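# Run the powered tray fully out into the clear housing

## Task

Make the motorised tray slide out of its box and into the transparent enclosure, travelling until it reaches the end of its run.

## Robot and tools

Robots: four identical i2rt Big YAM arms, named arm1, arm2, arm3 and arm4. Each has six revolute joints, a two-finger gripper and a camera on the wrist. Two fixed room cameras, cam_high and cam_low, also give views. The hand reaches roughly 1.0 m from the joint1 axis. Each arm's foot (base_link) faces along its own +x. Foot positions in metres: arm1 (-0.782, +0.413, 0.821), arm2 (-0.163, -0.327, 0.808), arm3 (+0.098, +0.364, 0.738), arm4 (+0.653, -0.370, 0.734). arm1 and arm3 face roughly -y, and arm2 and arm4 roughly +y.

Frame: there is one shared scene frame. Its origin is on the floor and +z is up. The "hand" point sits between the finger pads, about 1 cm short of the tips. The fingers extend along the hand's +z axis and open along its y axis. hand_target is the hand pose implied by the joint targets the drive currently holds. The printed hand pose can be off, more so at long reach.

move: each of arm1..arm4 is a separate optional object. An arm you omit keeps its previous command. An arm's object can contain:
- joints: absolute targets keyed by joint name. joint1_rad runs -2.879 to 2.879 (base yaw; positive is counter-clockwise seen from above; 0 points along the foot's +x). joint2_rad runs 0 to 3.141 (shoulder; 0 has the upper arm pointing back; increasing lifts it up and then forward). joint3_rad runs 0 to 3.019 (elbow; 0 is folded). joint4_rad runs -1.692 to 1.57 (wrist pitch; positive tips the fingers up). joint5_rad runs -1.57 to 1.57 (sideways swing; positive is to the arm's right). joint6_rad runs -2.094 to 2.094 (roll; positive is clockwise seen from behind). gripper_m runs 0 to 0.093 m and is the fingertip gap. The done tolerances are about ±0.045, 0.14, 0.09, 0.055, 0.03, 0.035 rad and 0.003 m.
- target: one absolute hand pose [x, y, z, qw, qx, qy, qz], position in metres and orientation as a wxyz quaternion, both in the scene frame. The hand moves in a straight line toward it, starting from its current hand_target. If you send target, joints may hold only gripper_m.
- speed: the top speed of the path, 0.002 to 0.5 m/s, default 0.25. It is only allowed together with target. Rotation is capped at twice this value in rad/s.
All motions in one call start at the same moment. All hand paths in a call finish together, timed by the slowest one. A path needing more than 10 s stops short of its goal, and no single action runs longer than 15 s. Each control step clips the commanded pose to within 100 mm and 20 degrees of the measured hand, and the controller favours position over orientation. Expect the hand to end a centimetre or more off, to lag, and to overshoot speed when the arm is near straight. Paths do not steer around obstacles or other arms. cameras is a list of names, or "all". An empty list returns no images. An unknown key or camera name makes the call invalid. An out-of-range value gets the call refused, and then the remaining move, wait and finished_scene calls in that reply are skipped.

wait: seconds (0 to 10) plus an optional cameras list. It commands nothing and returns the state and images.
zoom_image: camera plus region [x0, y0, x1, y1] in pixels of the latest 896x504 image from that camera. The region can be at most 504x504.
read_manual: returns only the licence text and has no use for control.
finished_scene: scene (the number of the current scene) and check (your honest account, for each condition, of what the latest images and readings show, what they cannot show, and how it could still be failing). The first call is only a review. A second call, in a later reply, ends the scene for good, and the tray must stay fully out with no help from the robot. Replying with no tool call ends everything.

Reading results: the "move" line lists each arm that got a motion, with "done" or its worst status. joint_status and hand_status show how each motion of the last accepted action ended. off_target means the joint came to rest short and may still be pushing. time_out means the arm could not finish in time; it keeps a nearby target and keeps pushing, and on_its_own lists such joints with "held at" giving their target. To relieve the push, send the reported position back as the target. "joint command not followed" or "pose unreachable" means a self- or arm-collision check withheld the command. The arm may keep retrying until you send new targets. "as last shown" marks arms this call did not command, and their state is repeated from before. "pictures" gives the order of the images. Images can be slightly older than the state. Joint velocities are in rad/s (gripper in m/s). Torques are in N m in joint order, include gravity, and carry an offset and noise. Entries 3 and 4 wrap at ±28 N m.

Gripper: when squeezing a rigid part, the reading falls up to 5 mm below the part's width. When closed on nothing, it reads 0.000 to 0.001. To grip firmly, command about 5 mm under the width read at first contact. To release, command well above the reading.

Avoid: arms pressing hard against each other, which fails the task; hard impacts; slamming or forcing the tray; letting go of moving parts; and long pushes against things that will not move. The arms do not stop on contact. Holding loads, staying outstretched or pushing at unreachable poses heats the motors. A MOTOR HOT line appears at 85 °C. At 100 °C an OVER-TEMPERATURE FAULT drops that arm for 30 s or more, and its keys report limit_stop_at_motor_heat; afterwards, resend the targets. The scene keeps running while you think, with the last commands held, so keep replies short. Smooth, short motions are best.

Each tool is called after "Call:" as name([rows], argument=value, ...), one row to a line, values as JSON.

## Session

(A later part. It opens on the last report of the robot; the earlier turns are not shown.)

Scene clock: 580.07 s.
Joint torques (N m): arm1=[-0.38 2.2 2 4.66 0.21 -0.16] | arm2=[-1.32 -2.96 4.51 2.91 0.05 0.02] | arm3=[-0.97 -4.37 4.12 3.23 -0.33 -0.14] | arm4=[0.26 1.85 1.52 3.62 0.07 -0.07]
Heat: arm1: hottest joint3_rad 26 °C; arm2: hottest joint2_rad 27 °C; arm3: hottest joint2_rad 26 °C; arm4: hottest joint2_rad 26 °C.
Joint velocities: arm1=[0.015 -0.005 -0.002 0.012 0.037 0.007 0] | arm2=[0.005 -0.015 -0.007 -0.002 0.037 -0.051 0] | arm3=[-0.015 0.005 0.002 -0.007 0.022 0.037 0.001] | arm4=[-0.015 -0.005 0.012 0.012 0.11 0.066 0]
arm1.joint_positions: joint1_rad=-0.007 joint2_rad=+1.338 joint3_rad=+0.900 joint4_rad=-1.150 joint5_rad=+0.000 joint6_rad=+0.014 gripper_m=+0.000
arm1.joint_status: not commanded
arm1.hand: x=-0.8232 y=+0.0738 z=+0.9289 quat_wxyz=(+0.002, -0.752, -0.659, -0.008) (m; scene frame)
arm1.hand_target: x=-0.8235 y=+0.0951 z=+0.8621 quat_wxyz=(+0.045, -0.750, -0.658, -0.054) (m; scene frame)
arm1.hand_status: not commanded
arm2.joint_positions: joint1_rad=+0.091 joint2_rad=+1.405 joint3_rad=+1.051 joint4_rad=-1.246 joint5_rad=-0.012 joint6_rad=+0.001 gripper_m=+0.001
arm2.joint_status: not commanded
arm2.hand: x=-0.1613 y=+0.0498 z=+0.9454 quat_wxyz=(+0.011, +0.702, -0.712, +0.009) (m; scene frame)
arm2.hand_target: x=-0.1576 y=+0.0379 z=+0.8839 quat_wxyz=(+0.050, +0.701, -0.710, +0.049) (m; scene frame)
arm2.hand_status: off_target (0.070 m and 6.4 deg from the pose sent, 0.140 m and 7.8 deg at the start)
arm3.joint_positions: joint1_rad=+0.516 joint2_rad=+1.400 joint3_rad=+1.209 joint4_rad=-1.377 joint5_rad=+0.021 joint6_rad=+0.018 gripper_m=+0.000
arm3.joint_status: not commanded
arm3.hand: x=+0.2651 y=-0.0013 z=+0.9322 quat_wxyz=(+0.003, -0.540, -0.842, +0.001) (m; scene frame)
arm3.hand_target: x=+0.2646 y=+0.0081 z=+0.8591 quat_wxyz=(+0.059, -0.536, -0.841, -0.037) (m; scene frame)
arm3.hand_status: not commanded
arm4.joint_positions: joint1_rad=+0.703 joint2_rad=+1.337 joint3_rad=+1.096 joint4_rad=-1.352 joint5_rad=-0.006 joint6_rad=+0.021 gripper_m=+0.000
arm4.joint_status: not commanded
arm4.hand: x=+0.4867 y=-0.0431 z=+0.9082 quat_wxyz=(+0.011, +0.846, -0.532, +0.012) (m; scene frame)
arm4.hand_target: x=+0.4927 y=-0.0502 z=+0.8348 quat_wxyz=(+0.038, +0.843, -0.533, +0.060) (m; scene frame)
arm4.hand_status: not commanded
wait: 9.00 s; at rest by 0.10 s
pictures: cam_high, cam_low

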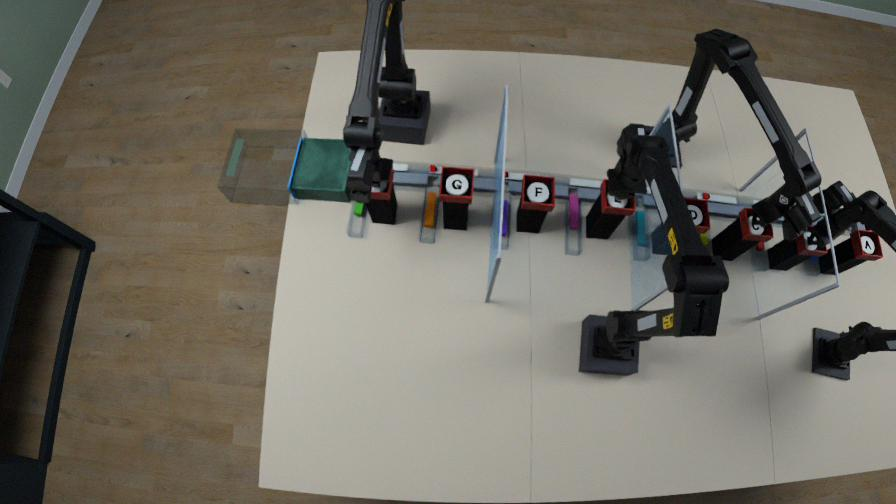

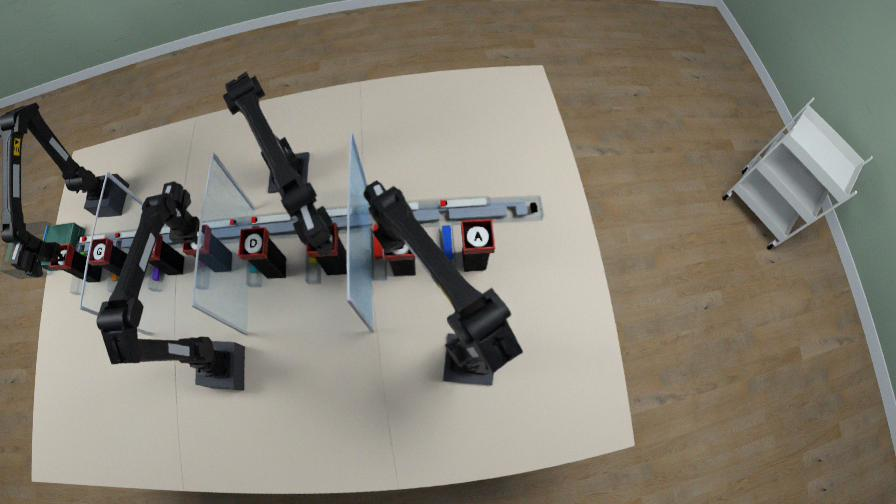

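Call:
wait(seconds=6, cameras=["cam_high"])

Call:
zoom_image(camera="cam_high", region=[480, 160, 670, 260])

Call:
wait(seconds=3, cameras=["cam_high", "cam_low"])

Call:
zoom_image(camera="cam_high", region=[480, 160, 670, 260])

Scene clock: 586.23 s.
Joint torques (N m): arm1=[-0.26 2.32 1.99 4.6 0.19 -0.16] | arm2=[-1.08 -2.73 4.51 2.86 0.05 0] | arm3=[-0.91 -4.25 4.12 3.17 -0.34 -0.14] | arm4=[0.26 1.9 1.54 3.63 0.07 -0.06]
Heat: arm1: hottest joint3_rad 26 °C; arm2: hottest joint2_rad 27 °C; arm3: hottest joint2_rad 26 °C; arm4: hottest joint2_rad 26 °C.
Joint velocities: arm1=[-0.005 0.005 -0.007 -0.002 -0.022 -0.022 0.002] | arm2=[-0.005 -0.005 0.022 -0.007 -0.022 0.007 -0.001] | arm3=[0.005 0.015 0.012 0.017 0.037 -0.037 0] | arm4=[-0.015 -0.015 -0.012 0.007 0.007 -0.022 -0.001]
arm1.joint_positions: joint1_rad=-0.007 joint2_rad=+1.338 joint3_rad=+0.900 joint4_rad=-1.150 joint5_rad=+0.000 joint6_rad=+0.014 gripper_m=+0.000
arm1.joint_status: not commanded
arm1.hand: x=-0.8232 y=+0.0738 z=+0.9289 quat_wxyz=(+0.002, -0.752, -0.659, -0.008) (m; scene frame)
arm1.hand_target: x=-0.8235 y=+0.0951 z=+0.8621 quat_wxyz=(+0.045, -0.750, -0.658, -0.054) (m; scene frame)
arm1.hand_status: not commanded
arm2.joint_positions: joint1_rad=+0.091 joint2_rad=+1.405 joint3_rad=+1.051 joint4_rad=-1.246 joint5_rad=-0.012 joint6_rad=+0.001 gripper_m=+0.001
arm2.joint_status: not commanded
arm2.hand: x=-0.1613 y=+0.0498 z=+0.9454 quat_wxyz=(+0.011, +0.702, -0.712, +0.009) (m; scene frame)
arm2.hand_target: x=-0.1576 y=+0.0379 z=+0.8839 quat_wxyz=(+0.050, +0.701, -0.710, +0.049) (m; scene frame)
arm2.hand_status: off_target (0.070 m and 6.4 deg from the pose sent, 0.140 m and 7.8 deg at the start)
arm3.joint_positions: joint1_rad=+0.516 joint2_rad=+1.400 joint3_rad=+1.209 joint4_rad=-1.377 joint5_rad=+0.021 joint6_rad=+0.018 gripper_m=+0.000
arm3.joint_status: not commanded
arm3.hand: x=+0.2651 y=-0.0013 z=+0.9322 quat_wxyz=(+0.003, -0.540, -0.842, +0.001) (m; scene frame)
arm3.hand_target: x=+0.2646 y=+0.0081 z=+0.8591 quat_wxyz=(+0.059, -0.536, -0.841, -0.037) (m; scene frame)
arm3.hand_status: not commanded
arm4.joint_positions: joint1_rad=+0.703 joint2_rad=+1.337 joint3_rad=+1.096 joint4_rad=-1.352 joint5_rad=-0.006 joint6_rad=+0.021 gripper_m=+0.000
arm4.joint_status: not commanded
arm4.hand: x=+0.4867 y=-0.0431 z=+0.9082 quat_wxyz=(+0.011, +0.846, -0.532, +0.012) (m; scene frame)
arm4.hand_target: x=+0.4927 y=-0.0502 z=+0.8348 quat_wxyz=(+0.038, +0.843, -0.533, +0.060) (m; scene frame)
arm4.hand_status: not commanded
wait: 6.00 s; at rest by 0.10 s
pictures: cam_high

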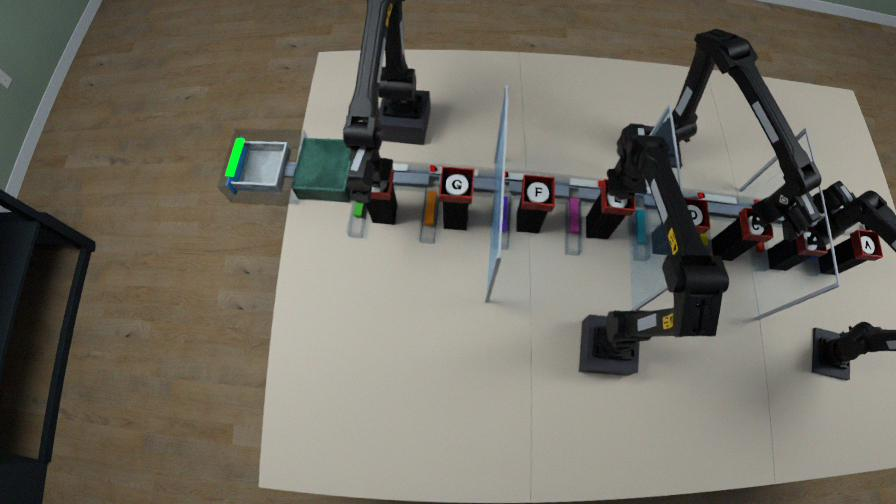

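Scaled by 2.653 from the camera's 896x504 image, which has a finer 1280x720 frame.

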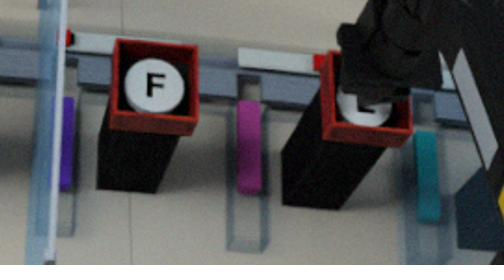

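Scene clock: 589.23 s.
Joint torques (N m): arm1=[-0.32 2.26 2 4.67 0.2 -0.16] | arm2=[-1.08 -3.02 4.52 2.89 0.06 -0.01] | arm3=[-0.97 -4.37 4.14 3.18 -0.33 -0.13] | arm4=[0.21 1.85 1.52 3.63 0.07 -0.06]
Heat: arm1: hottest joint3_rad 26 °C; arm2: hottest joint2_rad 27 °C; arm3: hottest joint2_rad 26 °C; arm4: hottest joint2_rad 26 °C.
Joint velocities: arm1=[-0.005 -0.005 -0.012 0.007 -0.051 0.007 -0.002] | arm2=[0.005 -0.005 -0.007 -0.007 0.051 -0.007 0] | arm3=[0.015 -0.005 -0.012 -0.022 0.022 -0.081 0] | arm4=[0.005 -0.024 -0.002 -0.012 0.022 -0.081 -0.001]
arm1.joint_positions: joint1_rad=-0.007 joint2_rad=+1.338 joint3_rad=+0.900 joint4_rad=-1.150 joint5_rad=+0.000 joint6_rad=+0.014 gripper_m=+0.000
arm1.joint_status: not commanded
arm1.hand: x=-0.8232 y=+0.0738 z=+0.9289 quat_wxyz=(+0.002, -0.752, -0.659, -0.008) (m; scene frame)
arm1.hand_target: x=-0.8235 y=+0.0951 z=+0.8621 quat_wxyz=(+0.045, -0.750, -0.658, -0.054) (m; scene frame)
arm1.hand_status: not commanded
arm2.joint_positions: joint1_rad=+0.091 joint2_rad=+1.405 joint3_rad=+1.051 joint4_rad=-1.246 joint5_rad=-0.012 joint6_rad=+0.001 gripper_m=+0.001
arm2.joint_status: not commanded
arm2.hand: x=-0.1613 y=+0.0498 z=+0.9454 quat_wxyz=(+0.011, +0.702, -0.712, +0.009) (m; scene frame)
arm2.hand_target: x=-0.1576 y=+0.0379 z=+0.8839 quat_wxyz=(+0.050, +0.701, -0.710, +0.049) (m; scene frame)
arm2.hand_status: off_target (0.070 m and 6.4 deg from the pose sent, 0.140 m and 7.8 deg at the start)
arm3.joint_positions: joint1_rad=+0.516 joint2_rad=+1.400 joint3_rad=+1.209 joint4_rad=-1.377 joint5_rad=+0.021 joint6_rad=+0.018 gripper_m=+0.000
arm3.joint_status: not commanded
arm3.hand: x=+0.2651 y=-0.0013 z=+0.9322 quat_wxyz=(+0.003, -0.540, -0.842, +0.001) (m; scene frame)
arm3.hand_target: x=+0.2646 y=+0.0081 z=+0.8591 quat_wxyz=(+0.059, -0.536, -0.841, -0.037) (m; scene frame)
arm3.hand_status: not commanded
arm4.joint_positions: joint1_rad=+0.703 joint2_rad=+1.337 joint3_rad=+1.096 joint4_rad=-1.352 joint5_rad=-0.006 joint6_rad=+0.021 gripper_m=+0.000
arm4.joint_status: not commanded
arm4.hand: x=+0.4867 y=-0.0431 z=+0.9082 quat_wxyz=(+0.011, +0.846, -0.532, +0.012) (m; scene frame)
arm4.hand_target: x=+0.4927 y=-0.0502 z=+0.8348 quat_wxyz=(+0.038, +0.843, -0.533, +0.060) (m; scene frame)
arm4.hand_status: not commanded
wait: 3.00 s; at rest by 0.27 s
pictures: cam_high, cam_low

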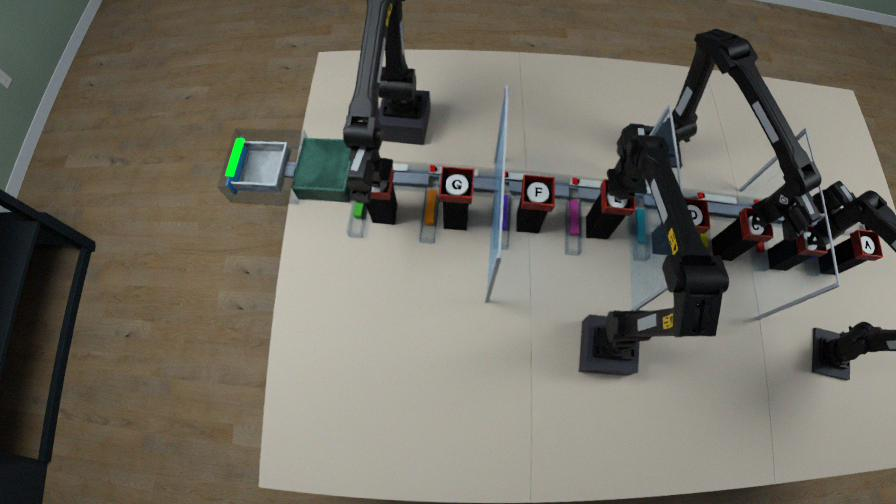

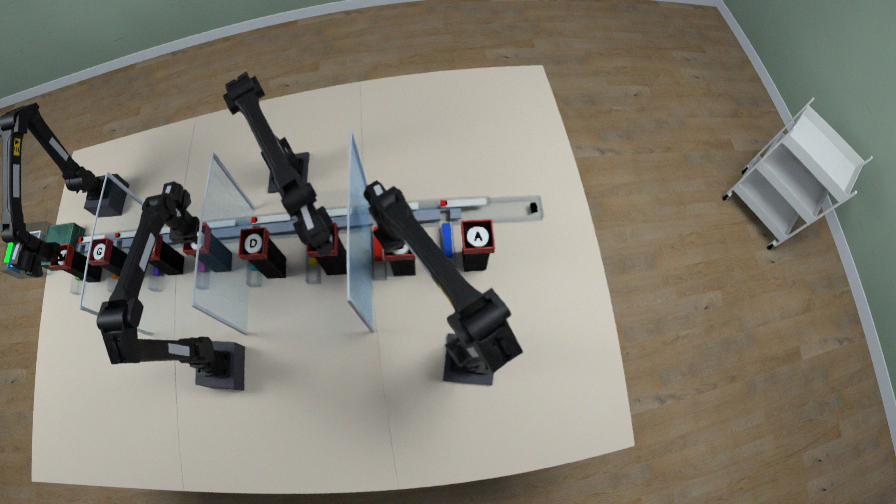

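Scaled by 2.653 from the camera's 896x504 image, which has a finer 1280x720 frame.

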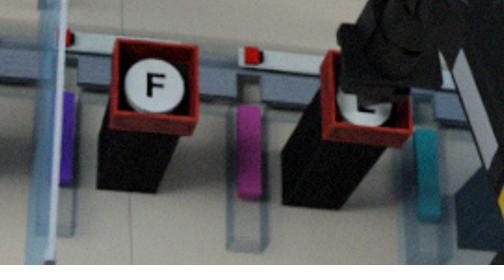

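Call:
wait(seconds=10, cameras=["cam_high", "cam_low"])

Call:
zoom_image(camera="cam_high", region=[200, 110, 400, 250])

Scene clock: 599.37 s.
Joint torques (N m): arm1=[-0.38 2.14 2.03 4.66 0.2 -0.16] | arm2=[-1.44 -2.9 4.63 2.89 0.07 0.01] | arm3=[-1.08 -4.37 4.11 3.19 -0.33 -0.13] | arm4=[0.21 1.9 1.54 3.63 0.07 -0.06]
Heat: arm1: hottest joint3_rad 26 °C; arm2: hottest joint2_rad 27 °C; arm3: hottest joint2_rad 26 °C; arm4: hottest joint2_rad 26 °C.
Joint velocities: arm1=[0.005 -0.005 -0.012 0.002 0.11 -0.037 -0.001] | arm2=[-0.015 -0.005 -0.017 0.002 -0.007 0.022 0] | arm3=[-0.024 0.005 0.002 -0.007 -0.022 -0.022 -0.001] | arm4=[0.005 -0.015 -0.007 -0.002 0.007 0.066 -0.001]
arm1.joint_positions: joint1_rad=-0.007 joint2_rad=+1.338 joint3_rad=+0.900 joint4_rad=-1.150 joint5_rad=+0.000 joint6_rad=+0.014 gripper_m=+0.000
arm1.joint_status: not commanded
arm1.hand: x=-0.8232 y=+0.0738 z=+0.9289 quat_wxyz=(+0.002, -0.752, -0.659, -0.008) (m; scene frame)
arm1.hand_target: x=-0.8235 y=+0.0951 z=+0.8621 quat_wxyz=(+0.045, -0.750, -0.658, -0.054) (m; scene frame)
arm1.hand_status: not commanded
arm2.joint_positions: joint1_rad=+0.091 joint2_rad=+1.405 joint3_rad=+1.051 joint4_rad=-1.246 joint5_rad=-0.012 joint6_rad=+0.001 gripper_m=+0.001
arm2.joint_status: not commanded
arm2.hand: x=-0.1613 y=+0.0498 z=+0.9454 quat_wxyz=(+0.011, +0.702, -0.712, +0.009) (m; scene frame)
arm2.hand_target: x=-0.1576 y=+0.0379 z=+0.8839 quat_wxyz=(+0.050, +0.701, -0.710, +0.049) (m; scene frame)
arm2.hand_status: off_target (0.070 m and 6.4 deg from the pose sent, 0.140 m and 7.8 deg at the start)
arm3.joint_positions: joint1_rad=+0.516 joint2_rad=+1.400 joint3_rad=+1.209 joint4_rad=-1.377 joint5_rad=+0.021 joint6_rad=+0.018 gripper_m=+0.000
arm3.joint_status: not commanded
arm3.hand: x=+0.2651 y=-0.0013 z=+0.9322 quat_wxyz=(+0.003, -0.540, -0.842, +0.001) (m; scene frame)
arm3.hand_target: x=+0.2646 y=+0.0081 z=+0.8591 quat_wxyz=(+0.059, -0.536, -0.841, -0.037) (m; scene frame)
arm3.hand_status: not commanded
arm4.joint_positions: joint1_rad=+0.703 joint2_rad=+1.337 joint3_rad=+1.096 joint4_rad=-1.352 joint5_rad=-0.006 joint6_rad=+0.021 gripper_m=+0.000
arm4.joint_status: not commanded
arm4.hand: x=+0.4867 y=-0.0431 z=+0.9082 quat_wxyz=(+0.011, +0.846, -0.532, +0.012) (m; scene frame)
arm4.hand_target: x=+0.4927 y=-0.0502 z=+0.8348 quat_wxyz=(+0.038, +0.843, -0.533, +0.060) (m; scene frame)
arm4.hand_status: not commanded
wait: 10.00 s; at rest by 0.13 s
pictures: cam_high, cam_low

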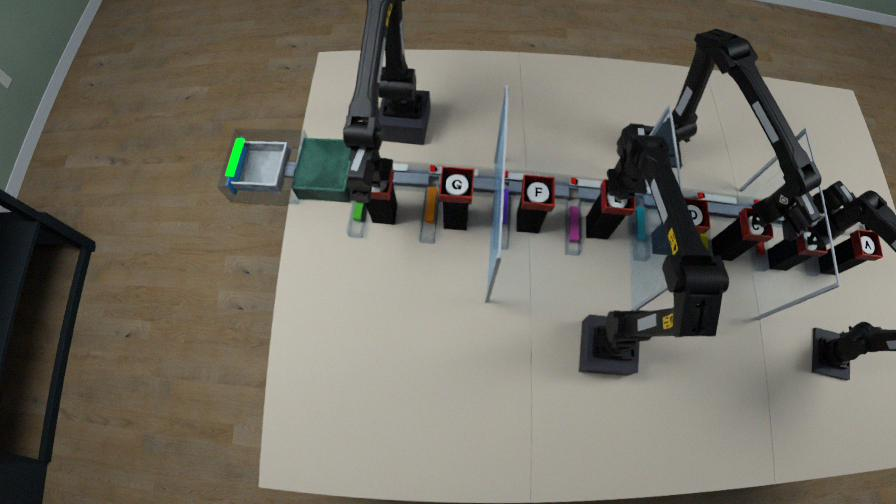

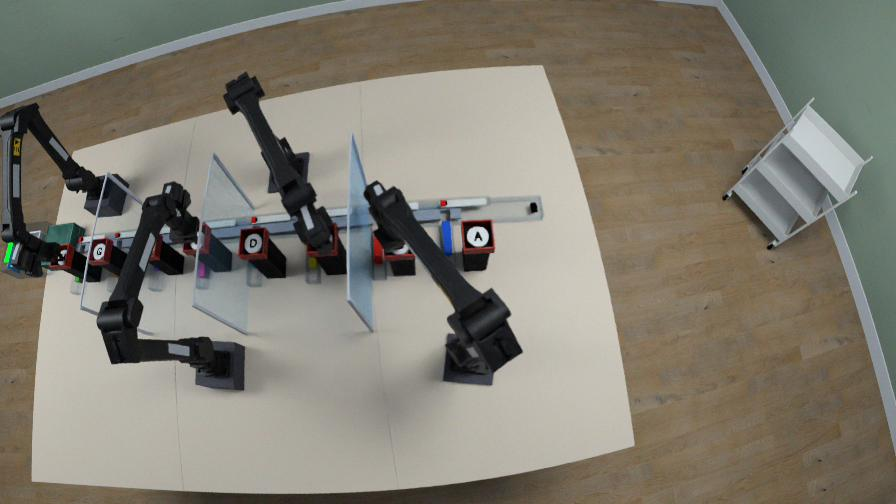

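Scaled by 2.520 from the camera's 896x504 image, which has a finer 1280x720 frame.

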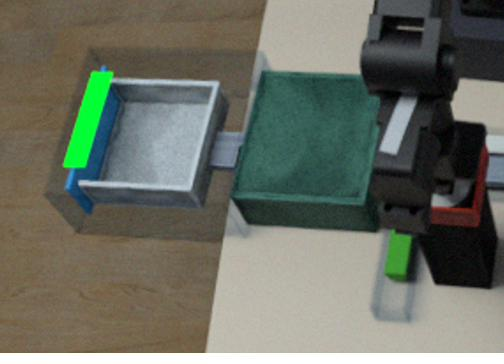

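Call:
finished_scene(scene=2, check="Condition: the powered tray has run out of its box into the see-through housing as far as it goes. Latest cam_high picture (t≈599, 13 s after it ran out): the blue-fronted tray is entirely inside the see-through housing, its front at the housing's far (left) end, the strip above it is lit bright green, the rod from the green box is extended; the rail has shifted left (right end of the rail gap in cam_low has grown). Position unchanged between t=586, 589 and 599, so it is at its stop. Pictures cannot show a millimetre gap at the end stop, but the strip light turned on only when the tray arrived and it matched scene 1's solved look. It could be missed if the tray crept back when the buttons are released or bolts re-enter, but the tray is powered outward and the arms touch only the buttons, not the tray.")

This call ended nothing. Check each condition that your pictures could not show: look closer or test it, and mend what is not met. Then call finished_scene again.

Call:
wait(seconds=10, cameras=["cam_high", "cam_low"])

Call:
zoom_image(camera="cam_high", region=[200, 110, 400, 250])

Scene clock: 609.60 s.
Joint torques (N m): arm1=[-0.21 2.26 1.99 4.62 0.19 -0.15] | arm2=[-1.2 -3.02 4.55 2.93 0.04 0.03] | arm3=[-0.97 -4.42 4.14 3.17 -0.33 -0.14] | arm4=[0.26 1.85 1.54 3.62 0.07 -0.06]
Heat: arm1: hottest joint3_rad 26 °C; arm2: hottest joint2_rad 27 °C; arm3: hottest joint2_rad 26 °C; arm4: hottest joint2_rad 26 °C.
Joint velocities: arm1=[0.005 -0.015 -0.017 -0.022 0.051 0.022 0.001] | arm2=[0.005 0.005 -0.002 0.012 -0.051 0.022 -0.001] | arm3=[-0.015 0.005 0.012 0.007 -0.022 -0.066 -0.001] | arm4=[-0.005 -0.015 -0.017 -0.007 -0.037 0.051 -0.001]
arm1.joint_positions: joint1_rad=-0.007 joint2_rad=+1.338 joint3_rad=+0.900 joint4_rad=-1.150 joint5_rad=+0.000 joint6_rad=+0.014 gripper_m=+0.000
arm1.joint_status: not commanded
arm1.hand: x=-0.8232 y=+0.0738 z=+0.9289 quat_wxyz=(+0.002, -0.752, -0.659, -0.008) (m; scene frame)
arm1.hand_target: x=-0.8235 y=+0.0951 z=+0.8621 quat_wxyz=(+0.045, -0.750, -0.658, -0.054) (m; scene frame)
arm1.hand_status: not commanded
arm2.joint_positions: joint1_rad=+0.091 joint2_rad=+1.405 joint3_rad=+1.051 joint4_rad=-1.246 joint5_rad=-0.012 joint6_rad=+0.001 gripper_m=+0.001
arm2.joint_status: not commanded
arm2.hand: x=-0.1613 y=+0.0498 z=+0.9454 quat_wxyz=(+0.011, +0.702, -0.712, +0.009) (m; scene frame)
arm2.hand_target: x=-0.1576 y=+0.0379 z=+0.8839 quat_wxyz=(+0.050, +0.701, -0.710, +0.049) (m; scene frame)
arm2.hand_status: off_target (0.070 m and 6.4 deg from the pose sent, 0.140 m and 7.8 deg at the start)
arm3.joint_positions: joint1_rad=+0.516 joint2_rad=+1.400 joint3_rad=+1.209 joint4_rad=-1.377 joint5_rad=+0.021 joint6_rad=+0.018 gripper_m=+0.000
arm3.joint_status: not commanded
arm3.hand: x=+0.2651 y=-0.0013 z=+0.9322 quat_wxyz=(+0.003, -0.540, -0.842, +0.001) (m; scene frame)
arm3.hand_target: x=+0.2646 y=+0.0081 z=+0.8591 quat_wxyz=(+0.059, -0.536, -0.841, -0.037) (m; scene frame)
arm3.hand_status: not commanded
arm4.joint_positions: joint1_rad=+0.703 joint2_rad=+1.337 joint3_rad=+1.096 joint4_rad=-1.352 joint5_rad=-0.006 joint6_rad=+0.021 gripper_m=+0.000
arm4.joint_status: not commanded
arm4.hand: x=+0.4867 y=-0.0431 z=+0.9082 quat_wxyz=(+0.011, +0.846, -0.532, +0.012) (m; scene frame)
arm4.hand_target: x=+0.4927 y=-0.0502 z=+0.8348 quat_wxyz=(+0.038, +0.843, -0.533, +0.060) (m; scene frame)
arm4.hand_status: not commanded
wait: 10.00 s; at rest by 0.03 s
pictures: cam_high, cam_low

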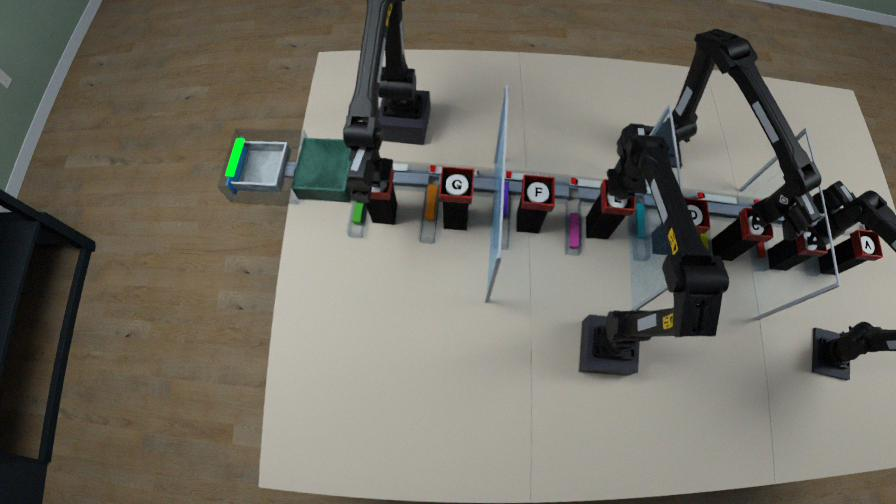

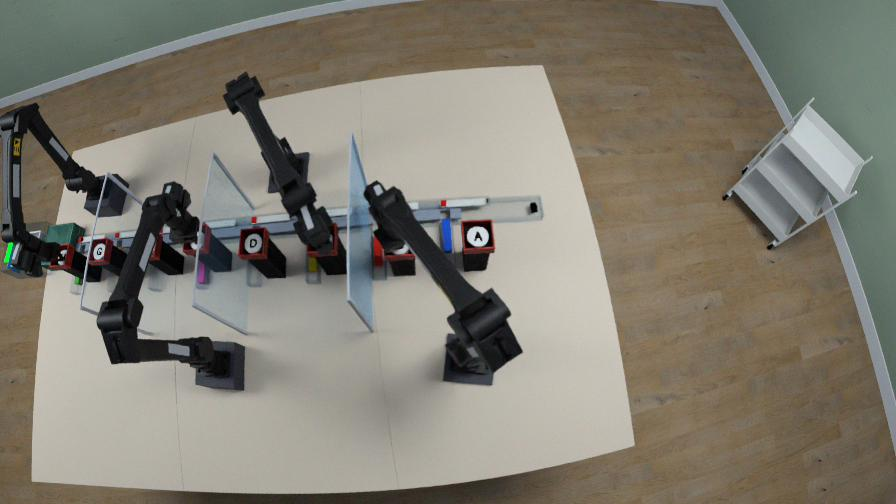

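Scaled by 2.520 from the camera's 896x504 image, which has a finer 1280x720 frame.

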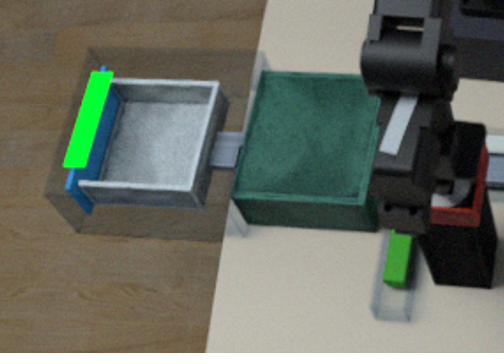

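Call:
finished_scene(scene=2, check="Looked anew at t≈609.6 (23 s after the run-out): in cam_high's zoom the tray lies wholly in the see-through housing with its blue front at the housing's far end under the lit bright green strip; its position is pixel-identical to that at t=599 and t=586, while bolts G, F, A, D have been moving back in the meantime, so releasing buttons does not move it. In cam_low the rail's right end stays shifted. Not visible: a millimetre gap at the stop; the lit strip indicates full travel. No arm touches the tray; nothing is broken.")

The scene is finished: the task was done.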